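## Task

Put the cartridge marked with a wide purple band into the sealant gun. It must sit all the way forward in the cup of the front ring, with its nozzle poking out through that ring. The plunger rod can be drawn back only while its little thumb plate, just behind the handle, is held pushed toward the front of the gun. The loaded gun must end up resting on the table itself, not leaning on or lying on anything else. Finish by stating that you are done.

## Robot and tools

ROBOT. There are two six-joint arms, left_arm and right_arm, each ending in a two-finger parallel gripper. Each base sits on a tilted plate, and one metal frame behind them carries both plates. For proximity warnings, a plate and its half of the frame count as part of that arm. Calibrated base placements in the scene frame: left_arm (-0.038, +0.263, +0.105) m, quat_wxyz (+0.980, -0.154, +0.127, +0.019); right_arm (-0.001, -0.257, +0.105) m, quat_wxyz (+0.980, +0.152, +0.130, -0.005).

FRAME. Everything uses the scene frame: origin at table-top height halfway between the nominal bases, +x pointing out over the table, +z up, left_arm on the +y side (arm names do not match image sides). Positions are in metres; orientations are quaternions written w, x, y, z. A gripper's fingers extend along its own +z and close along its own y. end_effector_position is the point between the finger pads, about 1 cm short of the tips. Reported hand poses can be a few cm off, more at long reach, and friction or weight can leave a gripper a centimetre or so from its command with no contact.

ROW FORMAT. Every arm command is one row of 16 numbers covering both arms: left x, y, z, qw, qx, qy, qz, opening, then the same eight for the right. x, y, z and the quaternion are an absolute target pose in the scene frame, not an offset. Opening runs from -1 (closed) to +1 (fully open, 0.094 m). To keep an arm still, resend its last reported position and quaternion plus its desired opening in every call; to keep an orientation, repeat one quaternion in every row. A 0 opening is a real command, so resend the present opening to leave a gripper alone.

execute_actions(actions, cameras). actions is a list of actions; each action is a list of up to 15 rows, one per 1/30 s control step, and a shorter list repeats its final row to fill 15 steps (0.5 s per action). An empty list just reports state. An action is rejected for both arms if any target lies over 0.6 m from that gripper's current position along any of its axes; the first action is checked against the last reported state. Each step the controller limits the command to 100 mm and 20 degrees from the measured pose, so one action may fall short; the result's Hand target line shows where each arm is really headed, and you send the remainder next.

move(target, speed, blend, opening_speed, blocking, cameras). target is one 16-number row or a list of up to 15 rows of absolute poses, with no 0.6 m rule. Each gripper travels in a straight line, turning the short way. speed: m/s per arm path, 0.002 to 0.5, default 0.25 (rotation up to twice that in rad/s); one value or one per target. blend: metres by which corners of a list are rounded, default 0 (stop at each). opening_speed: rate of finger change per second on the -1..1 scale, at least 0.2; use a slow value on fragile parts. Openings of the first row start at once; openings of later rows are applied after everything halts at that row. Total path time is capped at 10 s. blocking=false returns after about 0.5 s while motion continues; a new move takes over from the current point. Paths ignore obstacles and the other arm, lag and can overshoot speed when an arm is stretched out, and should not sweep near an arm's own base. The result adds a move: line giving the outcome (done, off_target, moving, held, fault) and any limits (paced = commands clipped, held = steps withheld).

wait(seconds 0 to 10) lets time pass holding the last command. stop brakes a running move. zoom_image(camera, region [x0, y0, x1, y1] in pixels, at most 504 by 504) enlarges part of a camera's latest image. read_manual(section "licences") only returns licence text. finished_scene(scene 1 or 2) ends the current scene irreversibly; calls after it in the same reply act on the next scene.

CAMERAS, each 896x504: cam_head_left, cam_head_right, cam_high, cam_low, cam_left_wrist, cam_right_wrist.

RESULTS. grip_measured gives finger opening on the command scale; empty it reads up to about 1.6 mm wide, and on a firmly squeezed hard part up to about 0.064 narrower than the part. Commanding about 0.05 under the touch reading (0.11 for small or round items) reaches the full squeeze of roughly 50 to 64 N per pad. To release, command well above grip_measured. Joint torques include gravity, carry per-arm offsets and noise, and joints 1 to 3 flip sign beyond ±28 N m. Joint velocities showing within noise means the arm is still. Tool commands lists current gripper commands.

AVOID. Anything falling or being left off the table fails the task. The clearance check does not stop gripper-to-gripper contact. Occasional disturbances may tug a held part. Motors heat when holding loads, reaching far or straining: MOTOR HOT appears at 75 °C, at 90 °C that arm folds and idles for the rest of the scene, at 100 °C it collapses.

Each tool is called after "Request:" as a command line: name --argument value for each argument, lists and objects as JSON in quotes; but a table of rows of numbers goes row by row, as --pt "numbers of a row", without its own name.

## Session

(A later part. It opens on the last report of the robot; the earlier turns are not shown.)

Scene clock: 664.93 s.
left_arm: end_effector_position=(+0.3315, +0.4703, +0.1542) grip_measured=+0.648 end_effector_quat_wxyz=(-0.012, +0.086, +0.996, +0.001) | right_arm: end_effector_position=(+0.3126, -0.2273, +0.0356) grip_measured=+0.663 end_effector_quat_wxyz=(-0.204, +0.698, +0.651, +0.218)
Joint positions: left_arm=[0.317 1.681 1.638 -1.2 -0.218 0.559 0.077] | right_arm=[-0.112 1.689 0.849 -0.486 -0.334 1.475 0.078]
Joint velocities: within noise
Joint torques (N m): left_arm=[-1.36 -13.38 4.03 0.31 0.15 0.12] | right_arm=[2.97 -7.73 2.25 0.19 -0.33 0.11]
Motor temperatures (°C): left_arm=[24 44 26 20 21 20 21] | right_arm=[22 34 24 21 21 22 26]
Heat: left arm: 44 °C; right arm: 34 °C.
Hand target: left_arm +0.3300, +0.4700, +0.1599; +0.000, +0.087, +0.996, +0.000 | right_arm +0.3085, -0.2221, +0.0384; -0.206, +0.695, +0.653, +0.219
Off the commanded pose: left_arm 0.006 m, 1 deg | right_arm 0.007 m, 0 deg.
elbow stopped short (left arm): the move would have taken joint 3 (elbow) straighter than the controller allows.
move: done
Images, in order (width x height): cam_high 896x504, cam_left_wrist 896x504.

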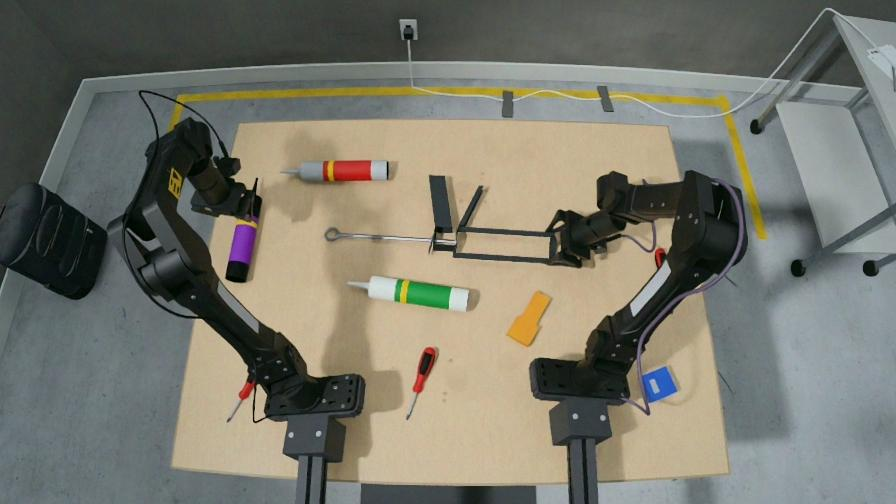

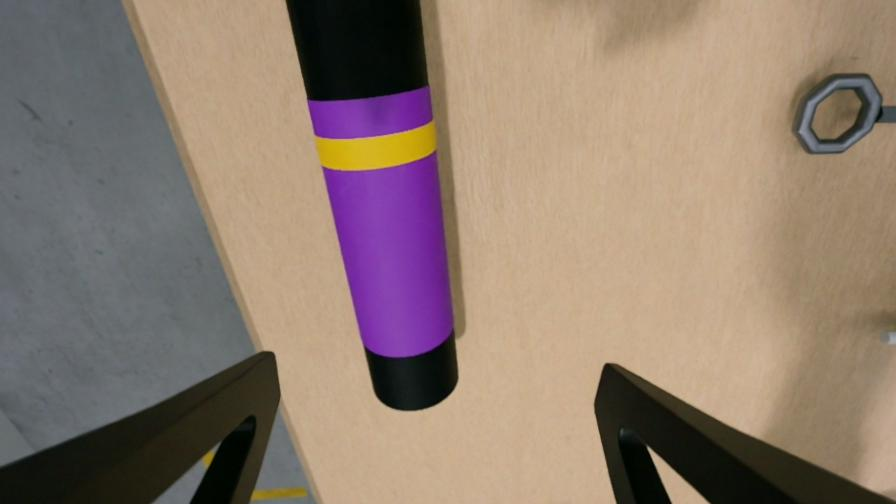

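Request:
move --target '[0.33,0.47,0.16,0,0.0872,0.9962,0,0.65,0.3085,-0.140,0.0386,-0.2059,0.6952,0.6529,0.2191,0.45]' --speed 0.04 --cameras '["cam_head_left","cam_high","cam_right_wrist","cam_left_wrist"]'

Scene clock: 675.47 s.
left_arm: end_effector_position=(+0.3316, +0.4703, +0.1542) grip_measured=+0.648 end_effector_quat_wxyz=(-0.012, +0.086, +0.996, +0.001) | right_arm: end_effector_position=(+0.3141, -0.1489, +0.0405) grip_measured=+0.663 end_effector_quat_wxyz=(-0.197, +0.701, +0.650, +0.217)
Joint positions: left_arm=[0.317 1.681 1.638 -1.199 -0.218 0.559 0.077] | right_arm=[0.171 1.732 0.798 -0.301 -0.24 1.762 0.078]
Joint velocities: within noise
Joint torques (N m): left_arm=[-1.36 -13.35 4.05 0.3 0.15 0.12] | right_arm=[3.54 -5.22 2.93 0.72 -0.45 0.09]
Motor temperatures (°C): left_arm=[24 44 25 20 21 20 20] | right_arm=[22 34 24 21 21 22 26]
Heat: left arm: 44 °C; right arm: 34 °C.
Hand target: left_arm +0.3300, +0.4700, +0.1599; +0.000, +0.087, +0.996, +0.000 | right_arm +0.3084, -0.1404, +0.0388; -0.206, +0.695, +0.653, +0.219
Off the commanded pose: left_arm 0.006 m, 1 deg | right_arm 0.011 m, 1 deg.
move: off_target (right_arm)
Images, in order (width x height): cam_head_left 896x504, cam_high 896x504, cam_left_wrist 896x504, cam_right_wrist 896x504.

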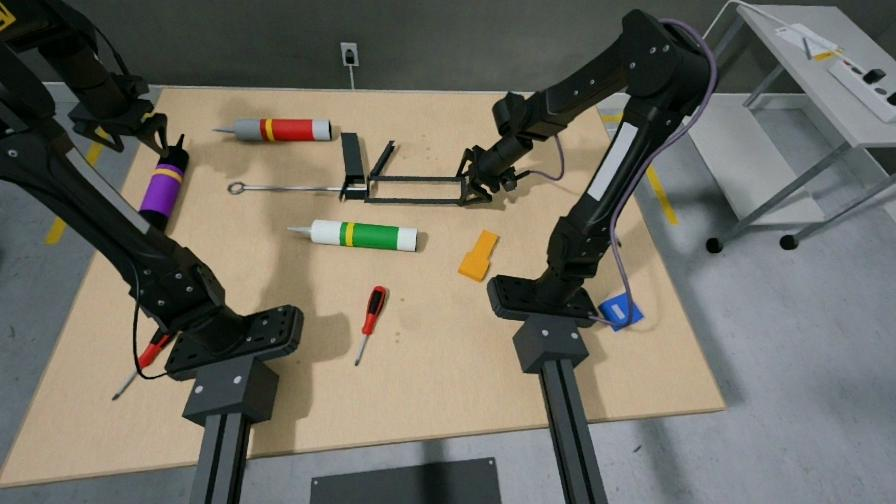

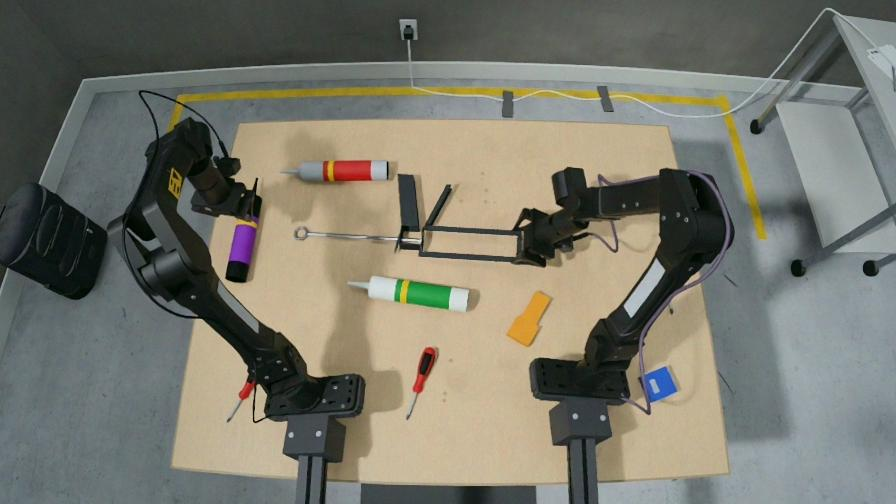

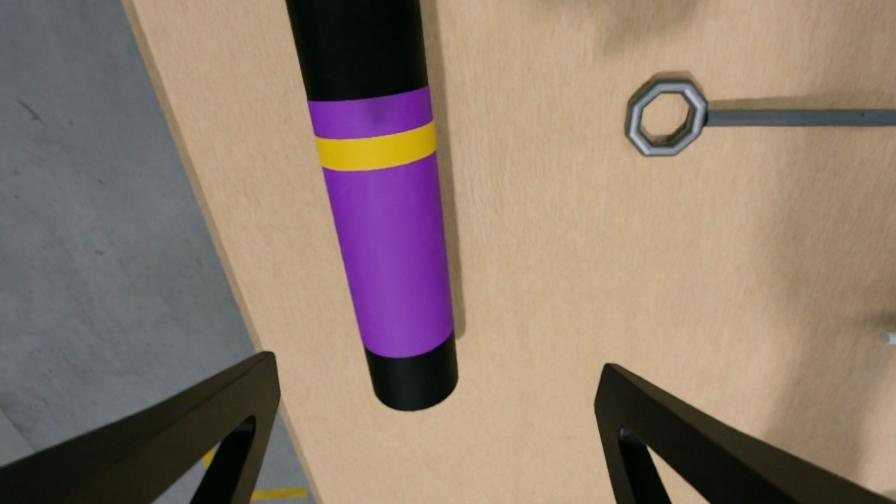

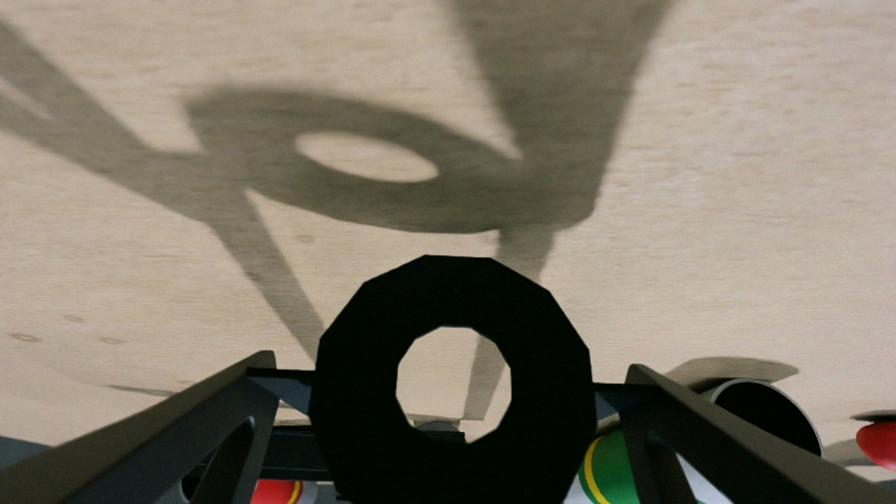

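Request:
move --pt "0.334 0.493 0.11 0 0 1 0 0.65 0.3085 -0.140 0.0386 -0.2059 0.6952 0.6529 0.2191 0.45" --pt "0.332 0.492 0.022 0 0 1 0 0.65 0.3085 -0.140 0.0386 -0.2059 0.6952 0.6529 0.2191 0.45" --speed '[0.12,0.07]' --blend 0.01 --cameras '["cam_low","cam_left_wrist"]'

Scene clock: 717.20 s.
left_arm: end_effector_position=(+0.3377, +0.4965, +0.0350) grip_measured=+0.648 end_effector_quat_wxyz=(+0.010, -0.004, +1.000, +0.012) | right_arm: end_effector_position=(+0.3141, -0.1489, +0.0405) grip_measured=+0.663 end_effector_quat_wxyz=(-0.197, +0.701, +0.650, +0.217)
Joint positions: left_arm=[0.441 1.846 1.419 -0.742 -0.172 0.506 0.077] | right_arm=[0.171 1.732 0.798 -0.301 -0.24 1.762 0.078]
Joint velocities: within noise
Joint torques (N m): left_arm=[-0.99 -9.74 3.74 0.37 0.16 0.12] | right_arm=[3.52 -5.2 2.93 0.72 -0.45 0.09]
Motor temperatures (°C): left_arm=[23 44 25 20 21 20 20] | right_arm=[22 31 24 22 21 22 27]
Heat: left arm: 44 °C; right arm: 31 °C.
Hand target: left_arm +0.3318, +0.4919, +0.0225; +0.000, +0.000, +1.000, +0.000 | right_arm +0.3084, -0.1404, +0.0388; -0.206, +0.695, +0.653, +0.219
Off the commanded pose: left_arm 0.015 m, 2 deg | right_arm 0.011 m, 1 deg.
move: off_target (left_arm, right_arm)
Images, in order (width x height): cam_low 896x504, cam_left_wrist 896x504.

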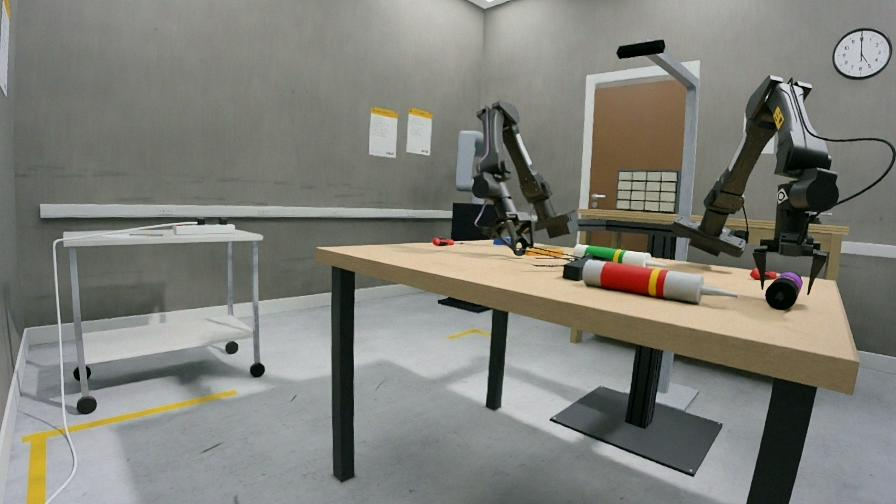

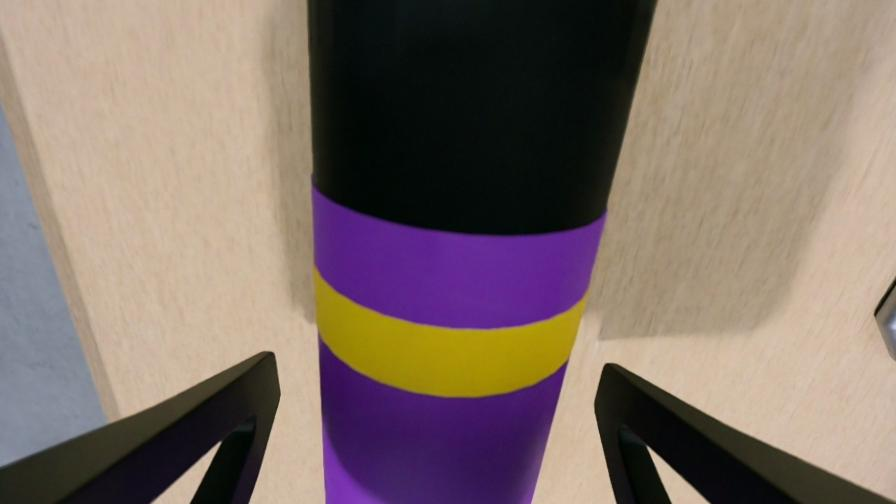

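Request:
move --target '[0.332,0.492,0.022,0,0,1,0,-0.25,0.3085,-0.140,0.0386,-0.2059,0.6952,0.6529,0.2191,0.45]' --opening_speed 0.4 --cameras '["cam_left_wrist"]'

Request:
move --pt "0.332 0.492 0.1 0 0 1 0 -0.25 0.3085 -0.140 0.0386 -0.2059 0.6952 0.6529 0.2191 0.45" --pt "0.33 0.46 0.22 0 0 1 0 -0.25 0.3085 -0.140 0.0386 -0.2059 0.6952 0.6529 0.2191 0.45" --speed '[0.07,0.12]' --blend 0.02 --cameras '["cam_low","cam_left_wrist","cam_head_left"]'

Request:
zoom_image --camera "cam_head_left" --region '[60, 40, 260, 180]'

Scene clock: 729.47 s.
left_arm: end_effector_position=(+0.3380, +0.4966, +0.0350) grip_measured=+0.026 end_effector_quat_wxyz=(+0.011, -0.003, +1.000, +0.012) | right_arm: end_effector_position=(+0.3141, -0.1489, +0.0405) grip_measured=+0.663 end_effector_quat_wxyz=(-0.197, +0.701, +0.650, +0.217)
Joint positions: left_arm=[0.441 1.846 1.419 -0.741 -0.171 0.508 0.048] | right_arm=[0.171 1.732 0.798 -0.301 -0.24 1.762 0.078]
Joint velocities: within noise
Joint torques (N m): left_arm=[-0.99 -9.72 3.73 0.39 0.16 0.09] | right_arm=[3.54 -5.22 2.93 0.72 -0.45 0.09]
Motor temperatures (°C): left_arm=[23 39 25 20 21 20 20] | right_arm=[22 31 24 22 21 22 27]
Heat: left arm: 39 °C; right arm: 31 °C.
Hand target: left_arm +0.3318, +0.4920, +0.0225; +0.000, +0.000, +1.000, +0.000 | right_arm +0.3084, -0.1404, +0.0388; -0.206, +0.695, +0.653, +0.219
Off the commanded pose: left_arm 0.015 m, 2 deg | right_arm 0.011 m, 1 deg.
move: off_target (left_arm, right_arm)
Images, in order (width x height): cam_left_wrist 896x504.

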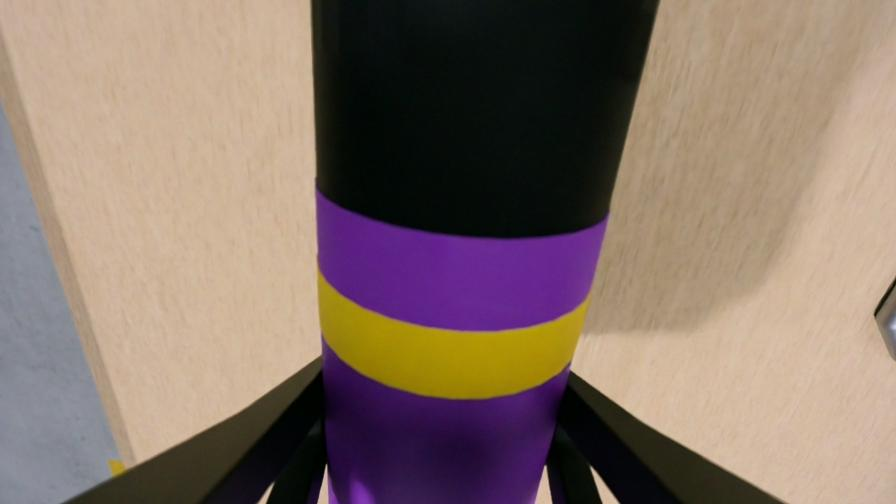

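Scene clock: 732.37 s.
left_arm: end_effector_position=(+0.3263, +0.4571, +0.1967) grip_measured=+0.026 end_effector_quat_wxyz=(-0.026, +0.005, +1.000, -0.012) | right_arm: end_effector_position=(+0.3141, -0.1489, +0.0405) grip_measured=+0.663 end_effector_quat_wxyz=(-0.197, +0.701, +0.650, +0.217)
Joint positions: left_arm=[0.265 1.67 1.781 -1.4 -0.216 0.338 0.048] | right_arm=[0.171 1.732 0.798 -0.301 -0.24 1.762 0.078]
Joint velocities: within noise
Joint torques (N m): left_arm=[-3.23 -14.01 8.06 -0.04 -0.08 -0.11] | right_arm=[3.52 -5.22 2.96 0.72 -0.45 0.09]
Motor temperatures (°C): left_arm=[23 40 26 20 21 20 20] | right_arm=[22 31 24 22 21 22 27]
Heat: left arm: 40 °C; right arm: 31 °C.
Hand target: left_arm +0.3293, +0.4599, +0.2195; +0.000, +0.000, +1.000, +0.000 | right_arm +0.3084, -0.1404, +0.0388; -0.206, +0.695, +0.653, +0.219
Off the commanded pose: left_arm 0.024 m, 3 deg | right_arm 0.011 m, 1 deg.
move: off_target (left_arm, right_arm)
Images, in order (width x height): cam_head_left 896x504, cam_low 896x504, cam_left_wrist 896x504.

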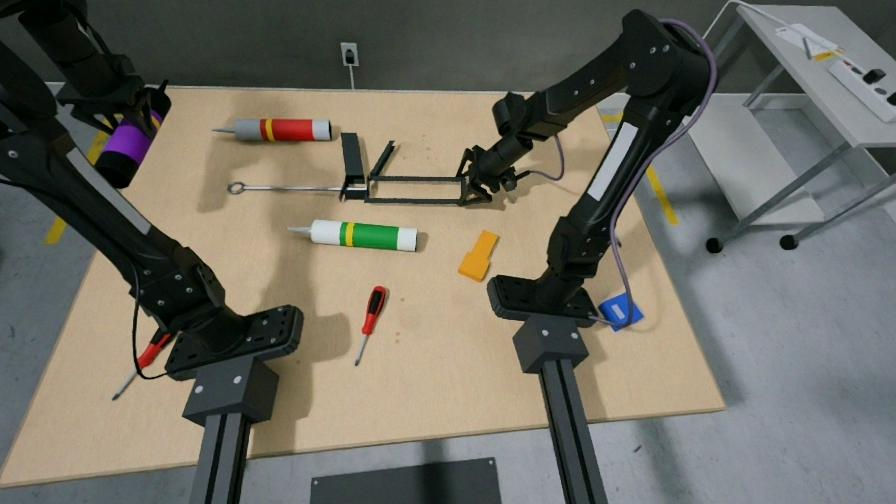

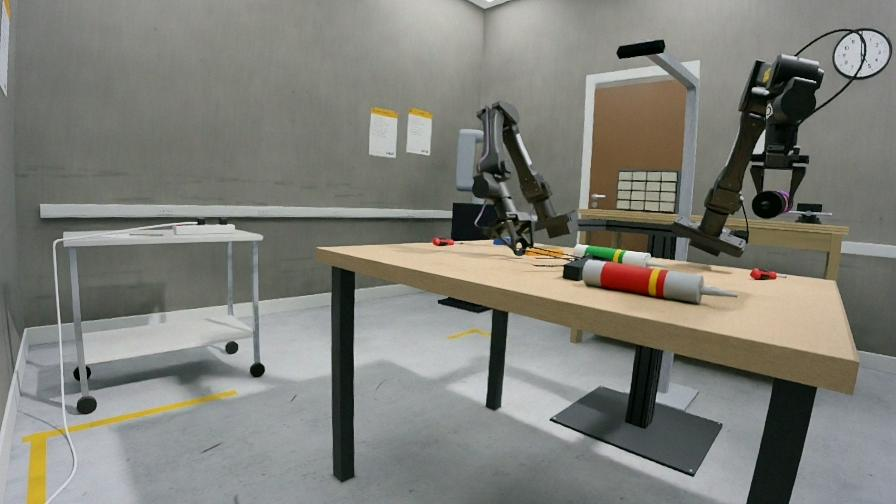

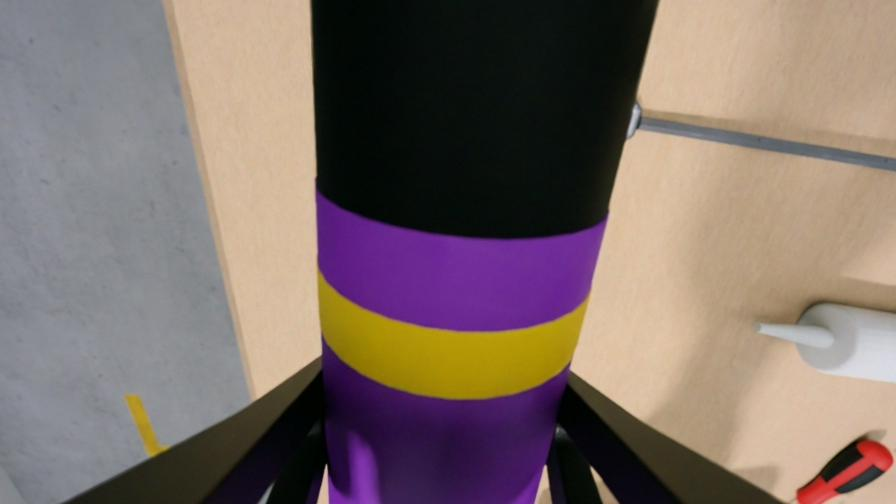

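Scaled by 2.520 from the camera's 896x504 image, which has a finer 1280x720 frame.

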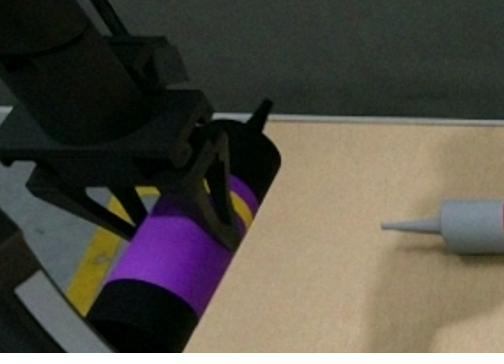

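Request:
move --pt "0.335 0.36 0.225 0 0.3007 0.9537 0 -0.25 0.3085 -0.140 0.0386 -0.2059 0.6952 0.6529 0.2191 0.45" --pt "0.34 0.25 0.21 0 0.5736 0.8192 0 -0.25 0.3085 -0.140 0.0386 -0.2059 0.6952 0.6529 0.2191 0.45" --pt "0.328 0.13 0.17 -0.0603 0.7486 0.6565 0.0687 -0.25 0.3085 -0.140 0.0386 -0.2059 0.6952 0.6529 0.2191 0.45" --speed '[0.15,0.14,0.12]' --blend '[0.04,0.04,0]'

Scene clock: 774.43 s.
left_arm: end_effector_position=(+0.3236, +0.1372, +0.1622) grip_measured=+0.025 end_effector_quat_wxyz=(-0.068, +0.739, +0.668, +0.057) | right_arm: end_effector_position=(+0.3141, -0.1489, +0.0405) grip_measured=+0.663 end_effector_quat_wxyz=(-0.197, +0.701, +0.650, +0.217)
Joint positions: left_arm=[-0.705 2.046 1.689 -1.345 -0.535 0.945 0.048] | right_arm=[0.171 1.732 0.798 -0.301 -0.24 1.762 0.078]
Joint velocities: within noise
Joint torques (N m): left_arm=[-6.64 -9.37 7.49 -0.09 -0.26 0.13] | right_arm=[3.52 -5.22 2.95 0.72 -0.45 0.08]
Motor temperatures (°C): left_arm=[24 42 27 20 21 20 21] | right_arm=[22 31 24 22 21 22 27]
Heat: left arm: 42 °C; right arm: 31 °C.
Hand target: left_arm +0.3277, +0.1301, +0.1700; -0.060, +0.749, +0.657, +0.069 | right_arm +0.3084, -0.1404, +0.0388; -0.206, +0.695, +0.653, +0.219
Off the commanded pose: left_arm 0.011 m, 2 deg | right_arm 0.011 m, 1 deg.
move: off_target (left_arm, right_arm)

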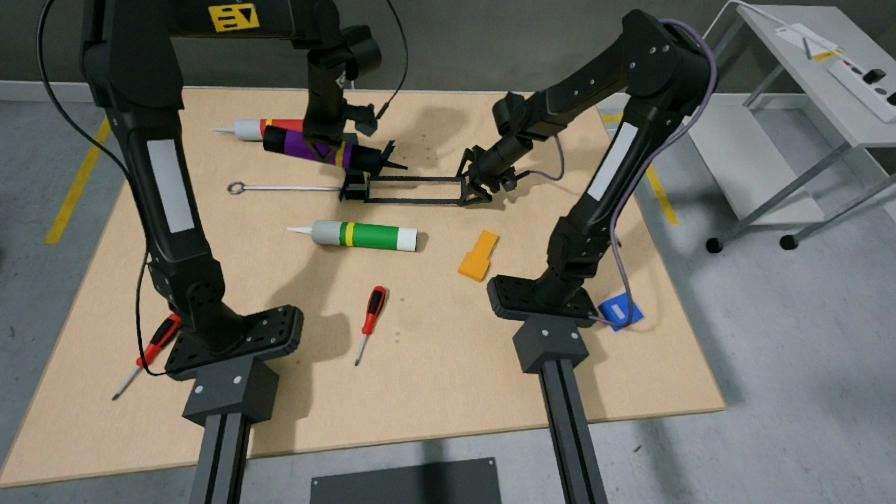

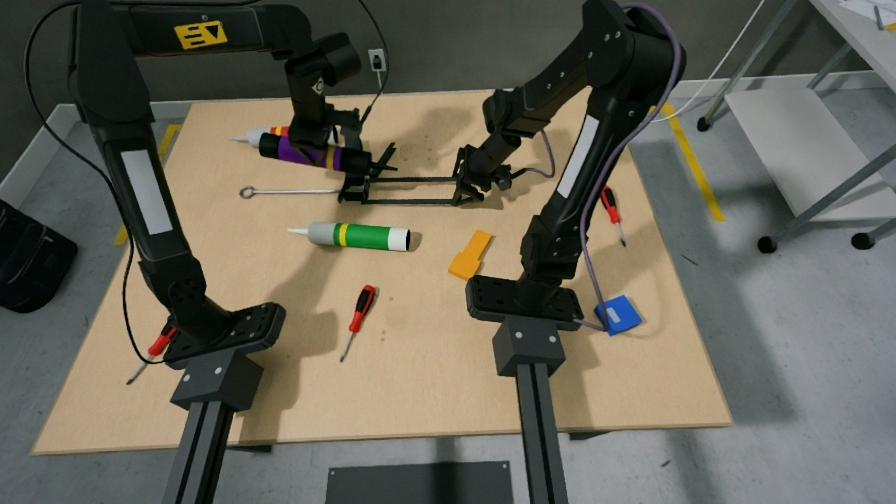

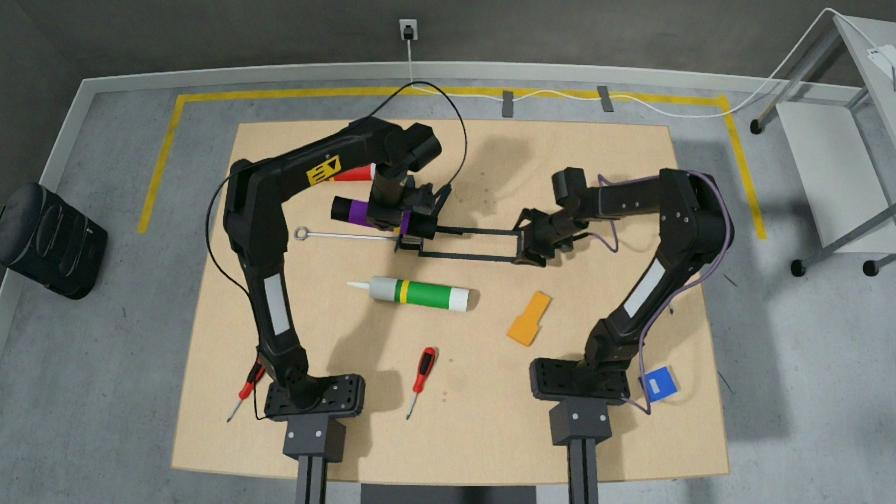

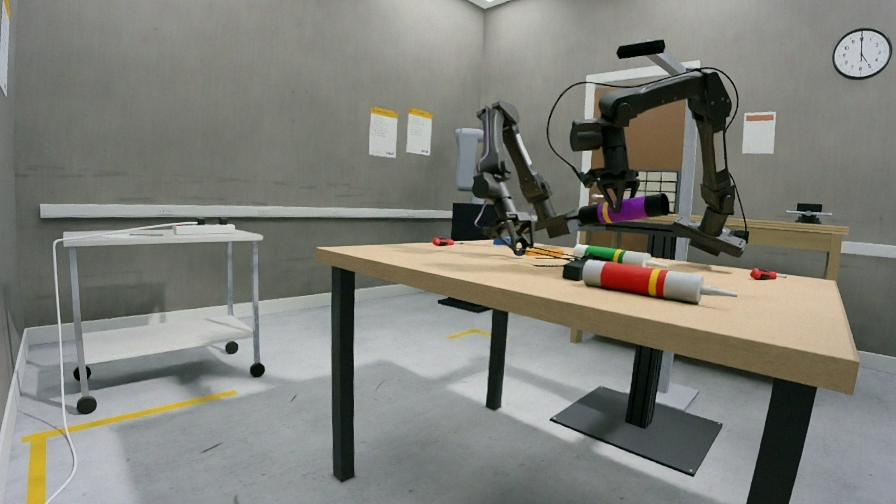

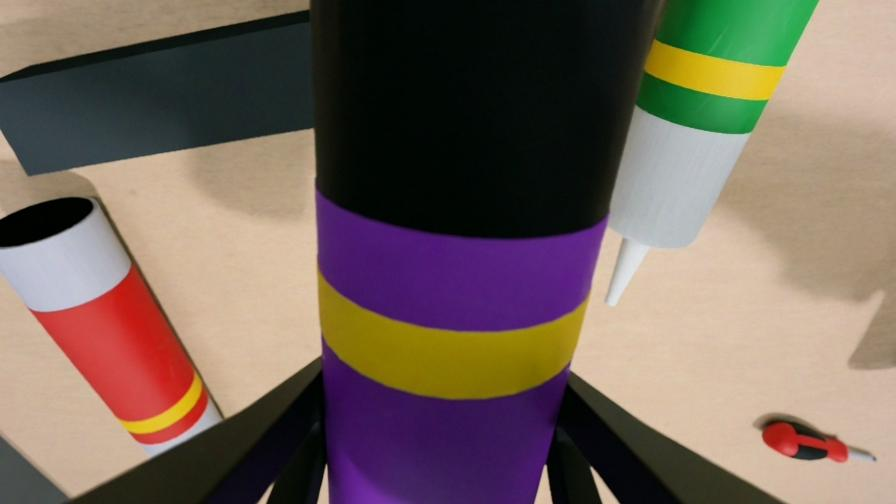

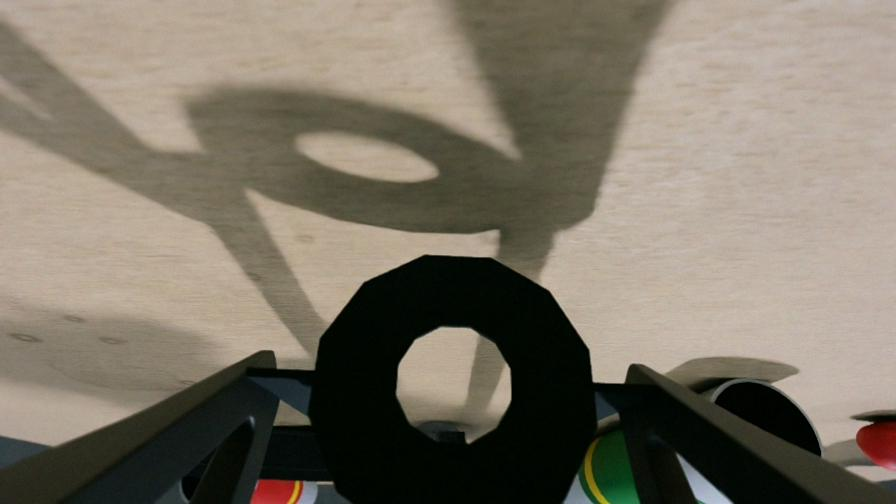

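Request:
zoom_image --camera "cam_high" --region '[280, 140, 560, 300]'

Scaled by 1.800 from the camera's 896x504 image, which has a finer 1280x720 frame.

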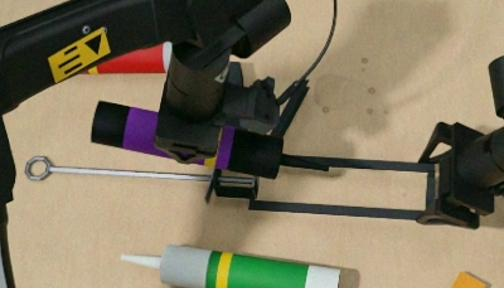

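Request:
move --pt "0.335 0.09 0.15 -0.0610 0.7418 0.6644 0.0681 -0.25 0.3085 -0.140 0.0386 -0.2059 0.6952 0.6529 0.2191 0.45" --pt "0.334 0.025 0.12 -0.0610 0.7418 0.6644 0.0681 -0.25 0.3085 -0.140 0.0386 -0.2059 0.6952 0.6529 0.2191 0.45" --speed '[0.1,0.08]' --blend 0.02 --cameras '["cam_high","cam_low","cam_left_wrist","cam_right_wrist"]'

Request:
zoom_image --camera "cam_high" --region '[280, 140, 560, 300]'

Scene clock: 829.67 s.
left_arm: end_effector_position=(+0.3381, +0.0357, +0.1125) grip_measured=+0.025 end_effector_quat_wxyz=(-0.065, +0.736, +0.670, +0.066) | right_arm: end_effector_position=(+0.3141, -0.1489, +0.0405) grip_measured=+0.663 end_effector_quat_wxyz=(-0.197, +0.701, +0.650, +0.217)
Joint positions: left_arm=[-0.811 2.438 2.037 -1.355 -0.535 0.819 0.048] | right_arm=[0.171 1.732 0.798 -0.301 -0.24 1.762 0.078]
Joint velocities: within noise
Joint torques (N m): left_arm=[-8.16 -11.63 7.46 -0.21 -0.06 -0.12] | right_arm=[3.52 -5.22 2.93 0.73 -0.45 0.09]
Motor temperatures (°C): left_arm=[25 39 27 20 21 20 22] | right_arm=[22 31 24 22 21 22 27]
Heat: left arm: 39 °C; right arm: 31 °C.
Hand target: left_arm +0.3338, +0.0252, +0.1199; -0.060, +0.742, +0.664, +0.068 | right_arm +0.3084, -0.1404, +0.0388; -0.206, +0.695, +0.653, +0.219
Off the commanded pose: left_arm 0.014 m, 1 deg | right_arm 0.011 m, 1 deg.
move: off_target (left_arm, right_arm)
Images, in order (width x height): cam_high 896x504, cam_low 896x504, cam_left_wrist 896x504, cam_right_wrist 896x504.

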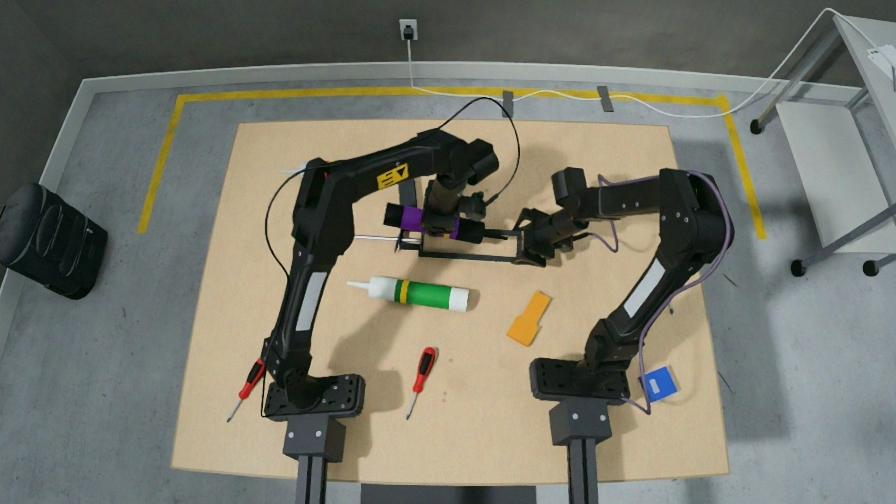

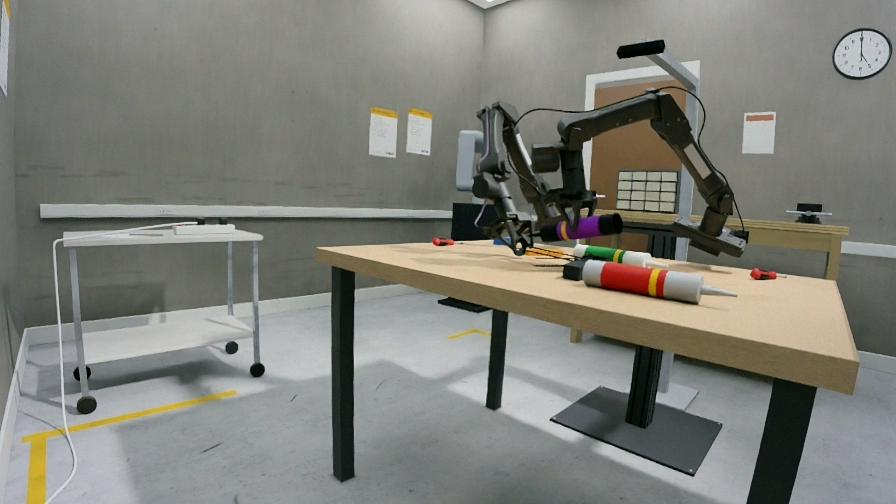

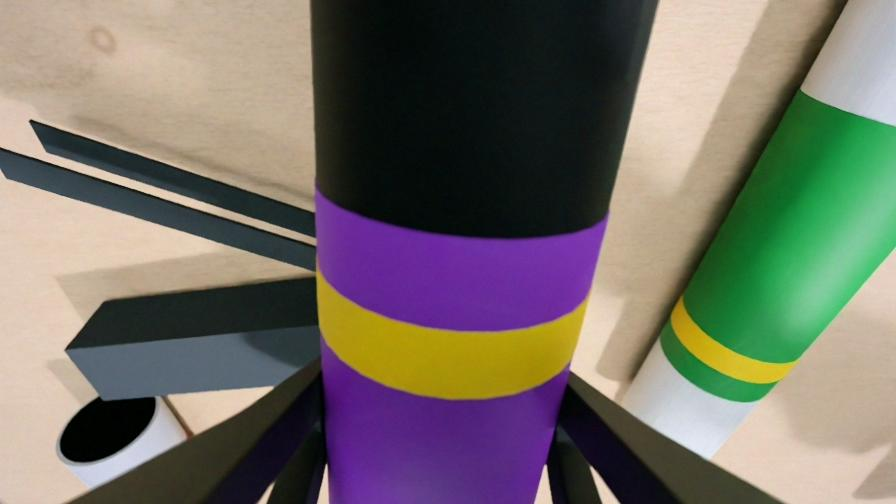

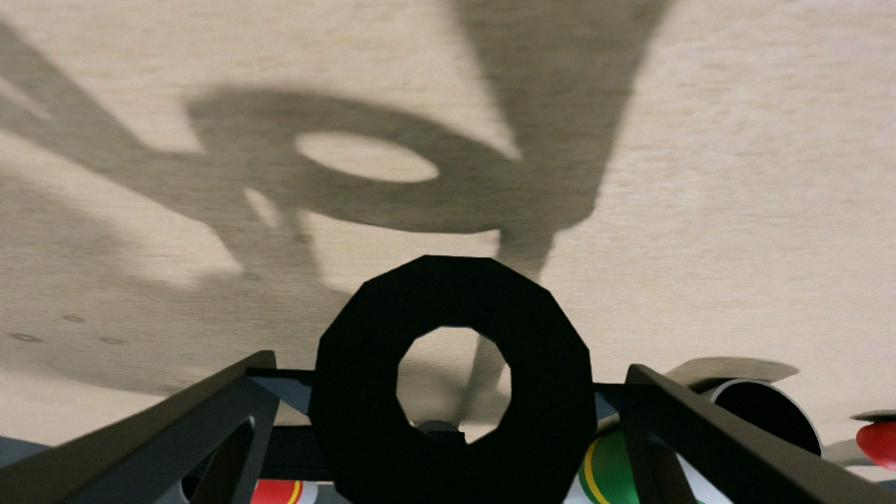

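Scaled by 1.800 from the camera's 896x504 image, which has a finer 1280x720 frame.

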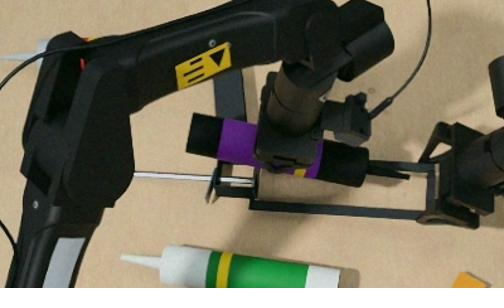

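Request:
move --pt "0.331 0.015 0.098 -0.0610 0.7418 0.6644 0.0681 -0.25 0.3085 -0.140 0.0386 -0.2059 0.6952 0.6529 0.2191 0.45" --speed 0.05 --cameras '["cam_high","cam_low","cam_left_wrist","cam_right_wrist"]'

Request:
zoom_image --camera "cam_high" --region '[280, 140, 560, 300]'

Request:
zoom_image --camera "cam_low" --region '[460, 190, 680, 290]'

Scene clock: 860.17 s.
left_arm: end_effector_position=(+0.3368, +0.0269, +0.0956) grip_measured=+0.025 end_effector_quat_wxyz=(-0.066, +0.736, +0.670, +0.066) | right_arm: end_effector_position=(+0.3141, -0.1489, +0.0405) grip_measured=+0.663 end_effector_quat_wxyz=(-0.197, +0.701, +0.650, +0.217)
Joint positions: left_arm=[-0.811 2.48 2.037 -1.316 -0.535 0.818 0.048] | right_arm=[0.171 1.732 0.798 -0.301 -0.24 1.762 0.078]
Joint velocities: within noise
Joint torques (N m): left_arm=[-8.2 -11.81 5.81 -0.03 -0.05 -0.11] | right_arm=[3.51 -5.2 2.95 0.72 -0.45 0.09]
Motor temperatures (°C): left_arm=[26 42 27 20 21 20 22] | right_arm=[22 31 24 22 21 22 27]
Heat: left arm: 42 °C; right arm: 31 °C.
Hand target: left_arm +0.3308, +0.0152, +0.0980; -0.061, +0.742, +0.664, +0.068 | right_arm +0.3084, -0.1404, +0.0388; -0.206, +0.695, +0.653, +0.219
Off the commanded pose: left_arm 0.013 m, 1 deg | right_arm 0.011 m, 1 deg.
move: off_target (left_arm, right_arm)
Images, in order (width x height): cam_high 896x504, cam_low 896x504, cam_left_wrist 896x504, cam_right_wrist 896x504.

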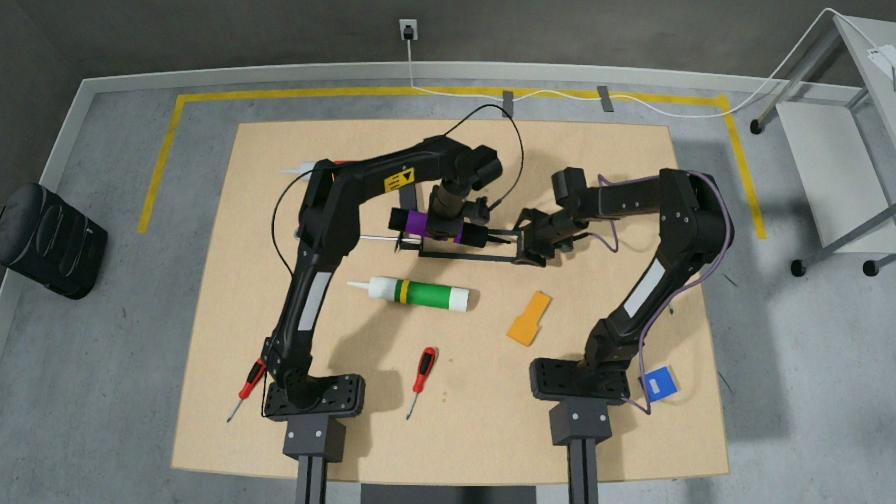

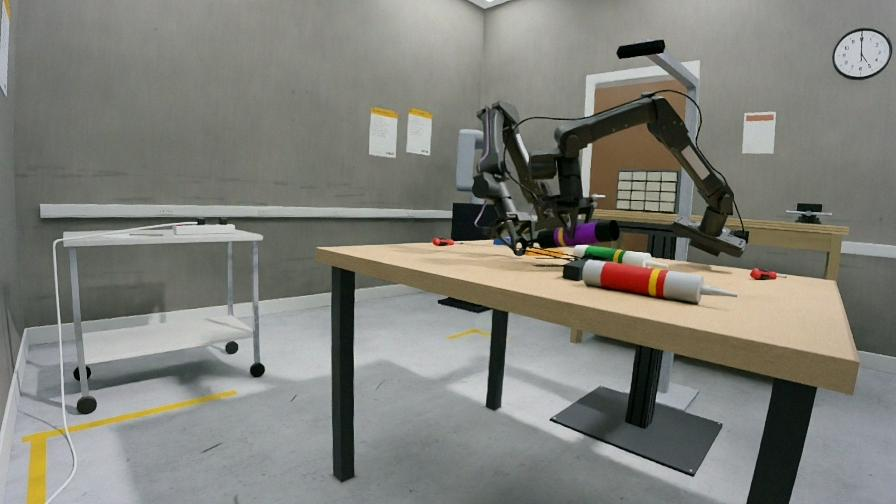

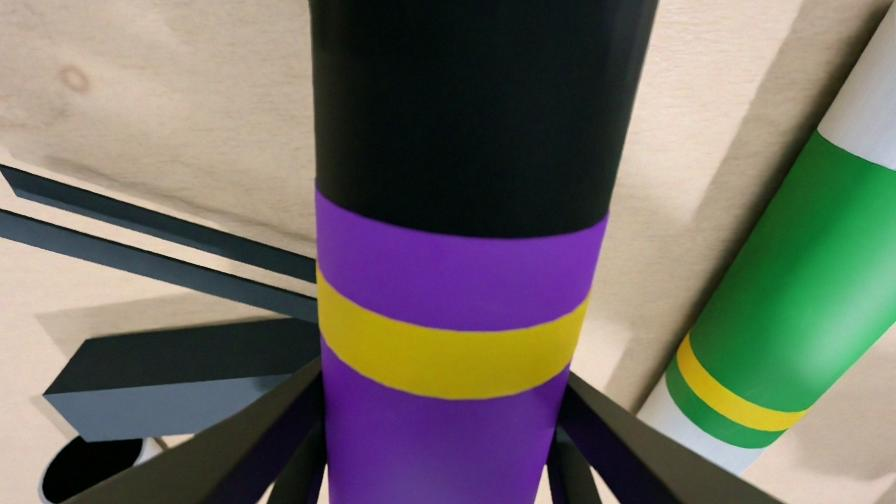

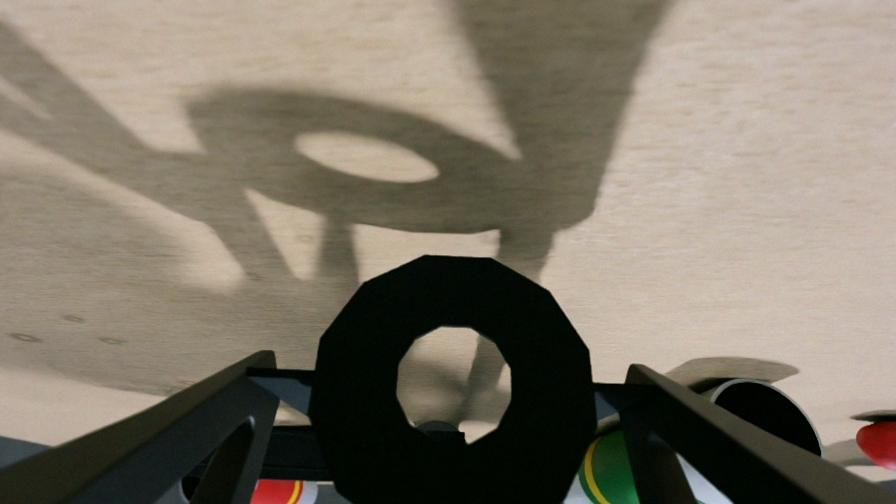

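Scaled by 1.800 from the camera's 896x504 image, which has a finer 1280x720 frame.

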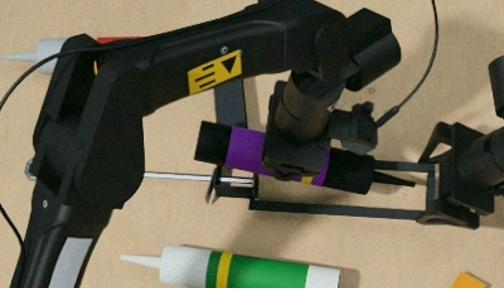

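Scaled by 2.291 from the camera's 896x504 image, which has a finer 1280x720 frame.

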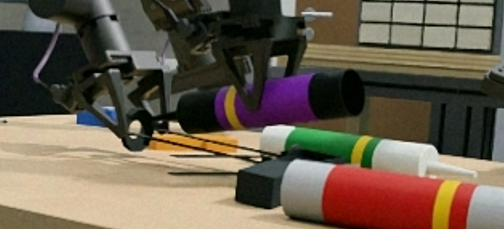

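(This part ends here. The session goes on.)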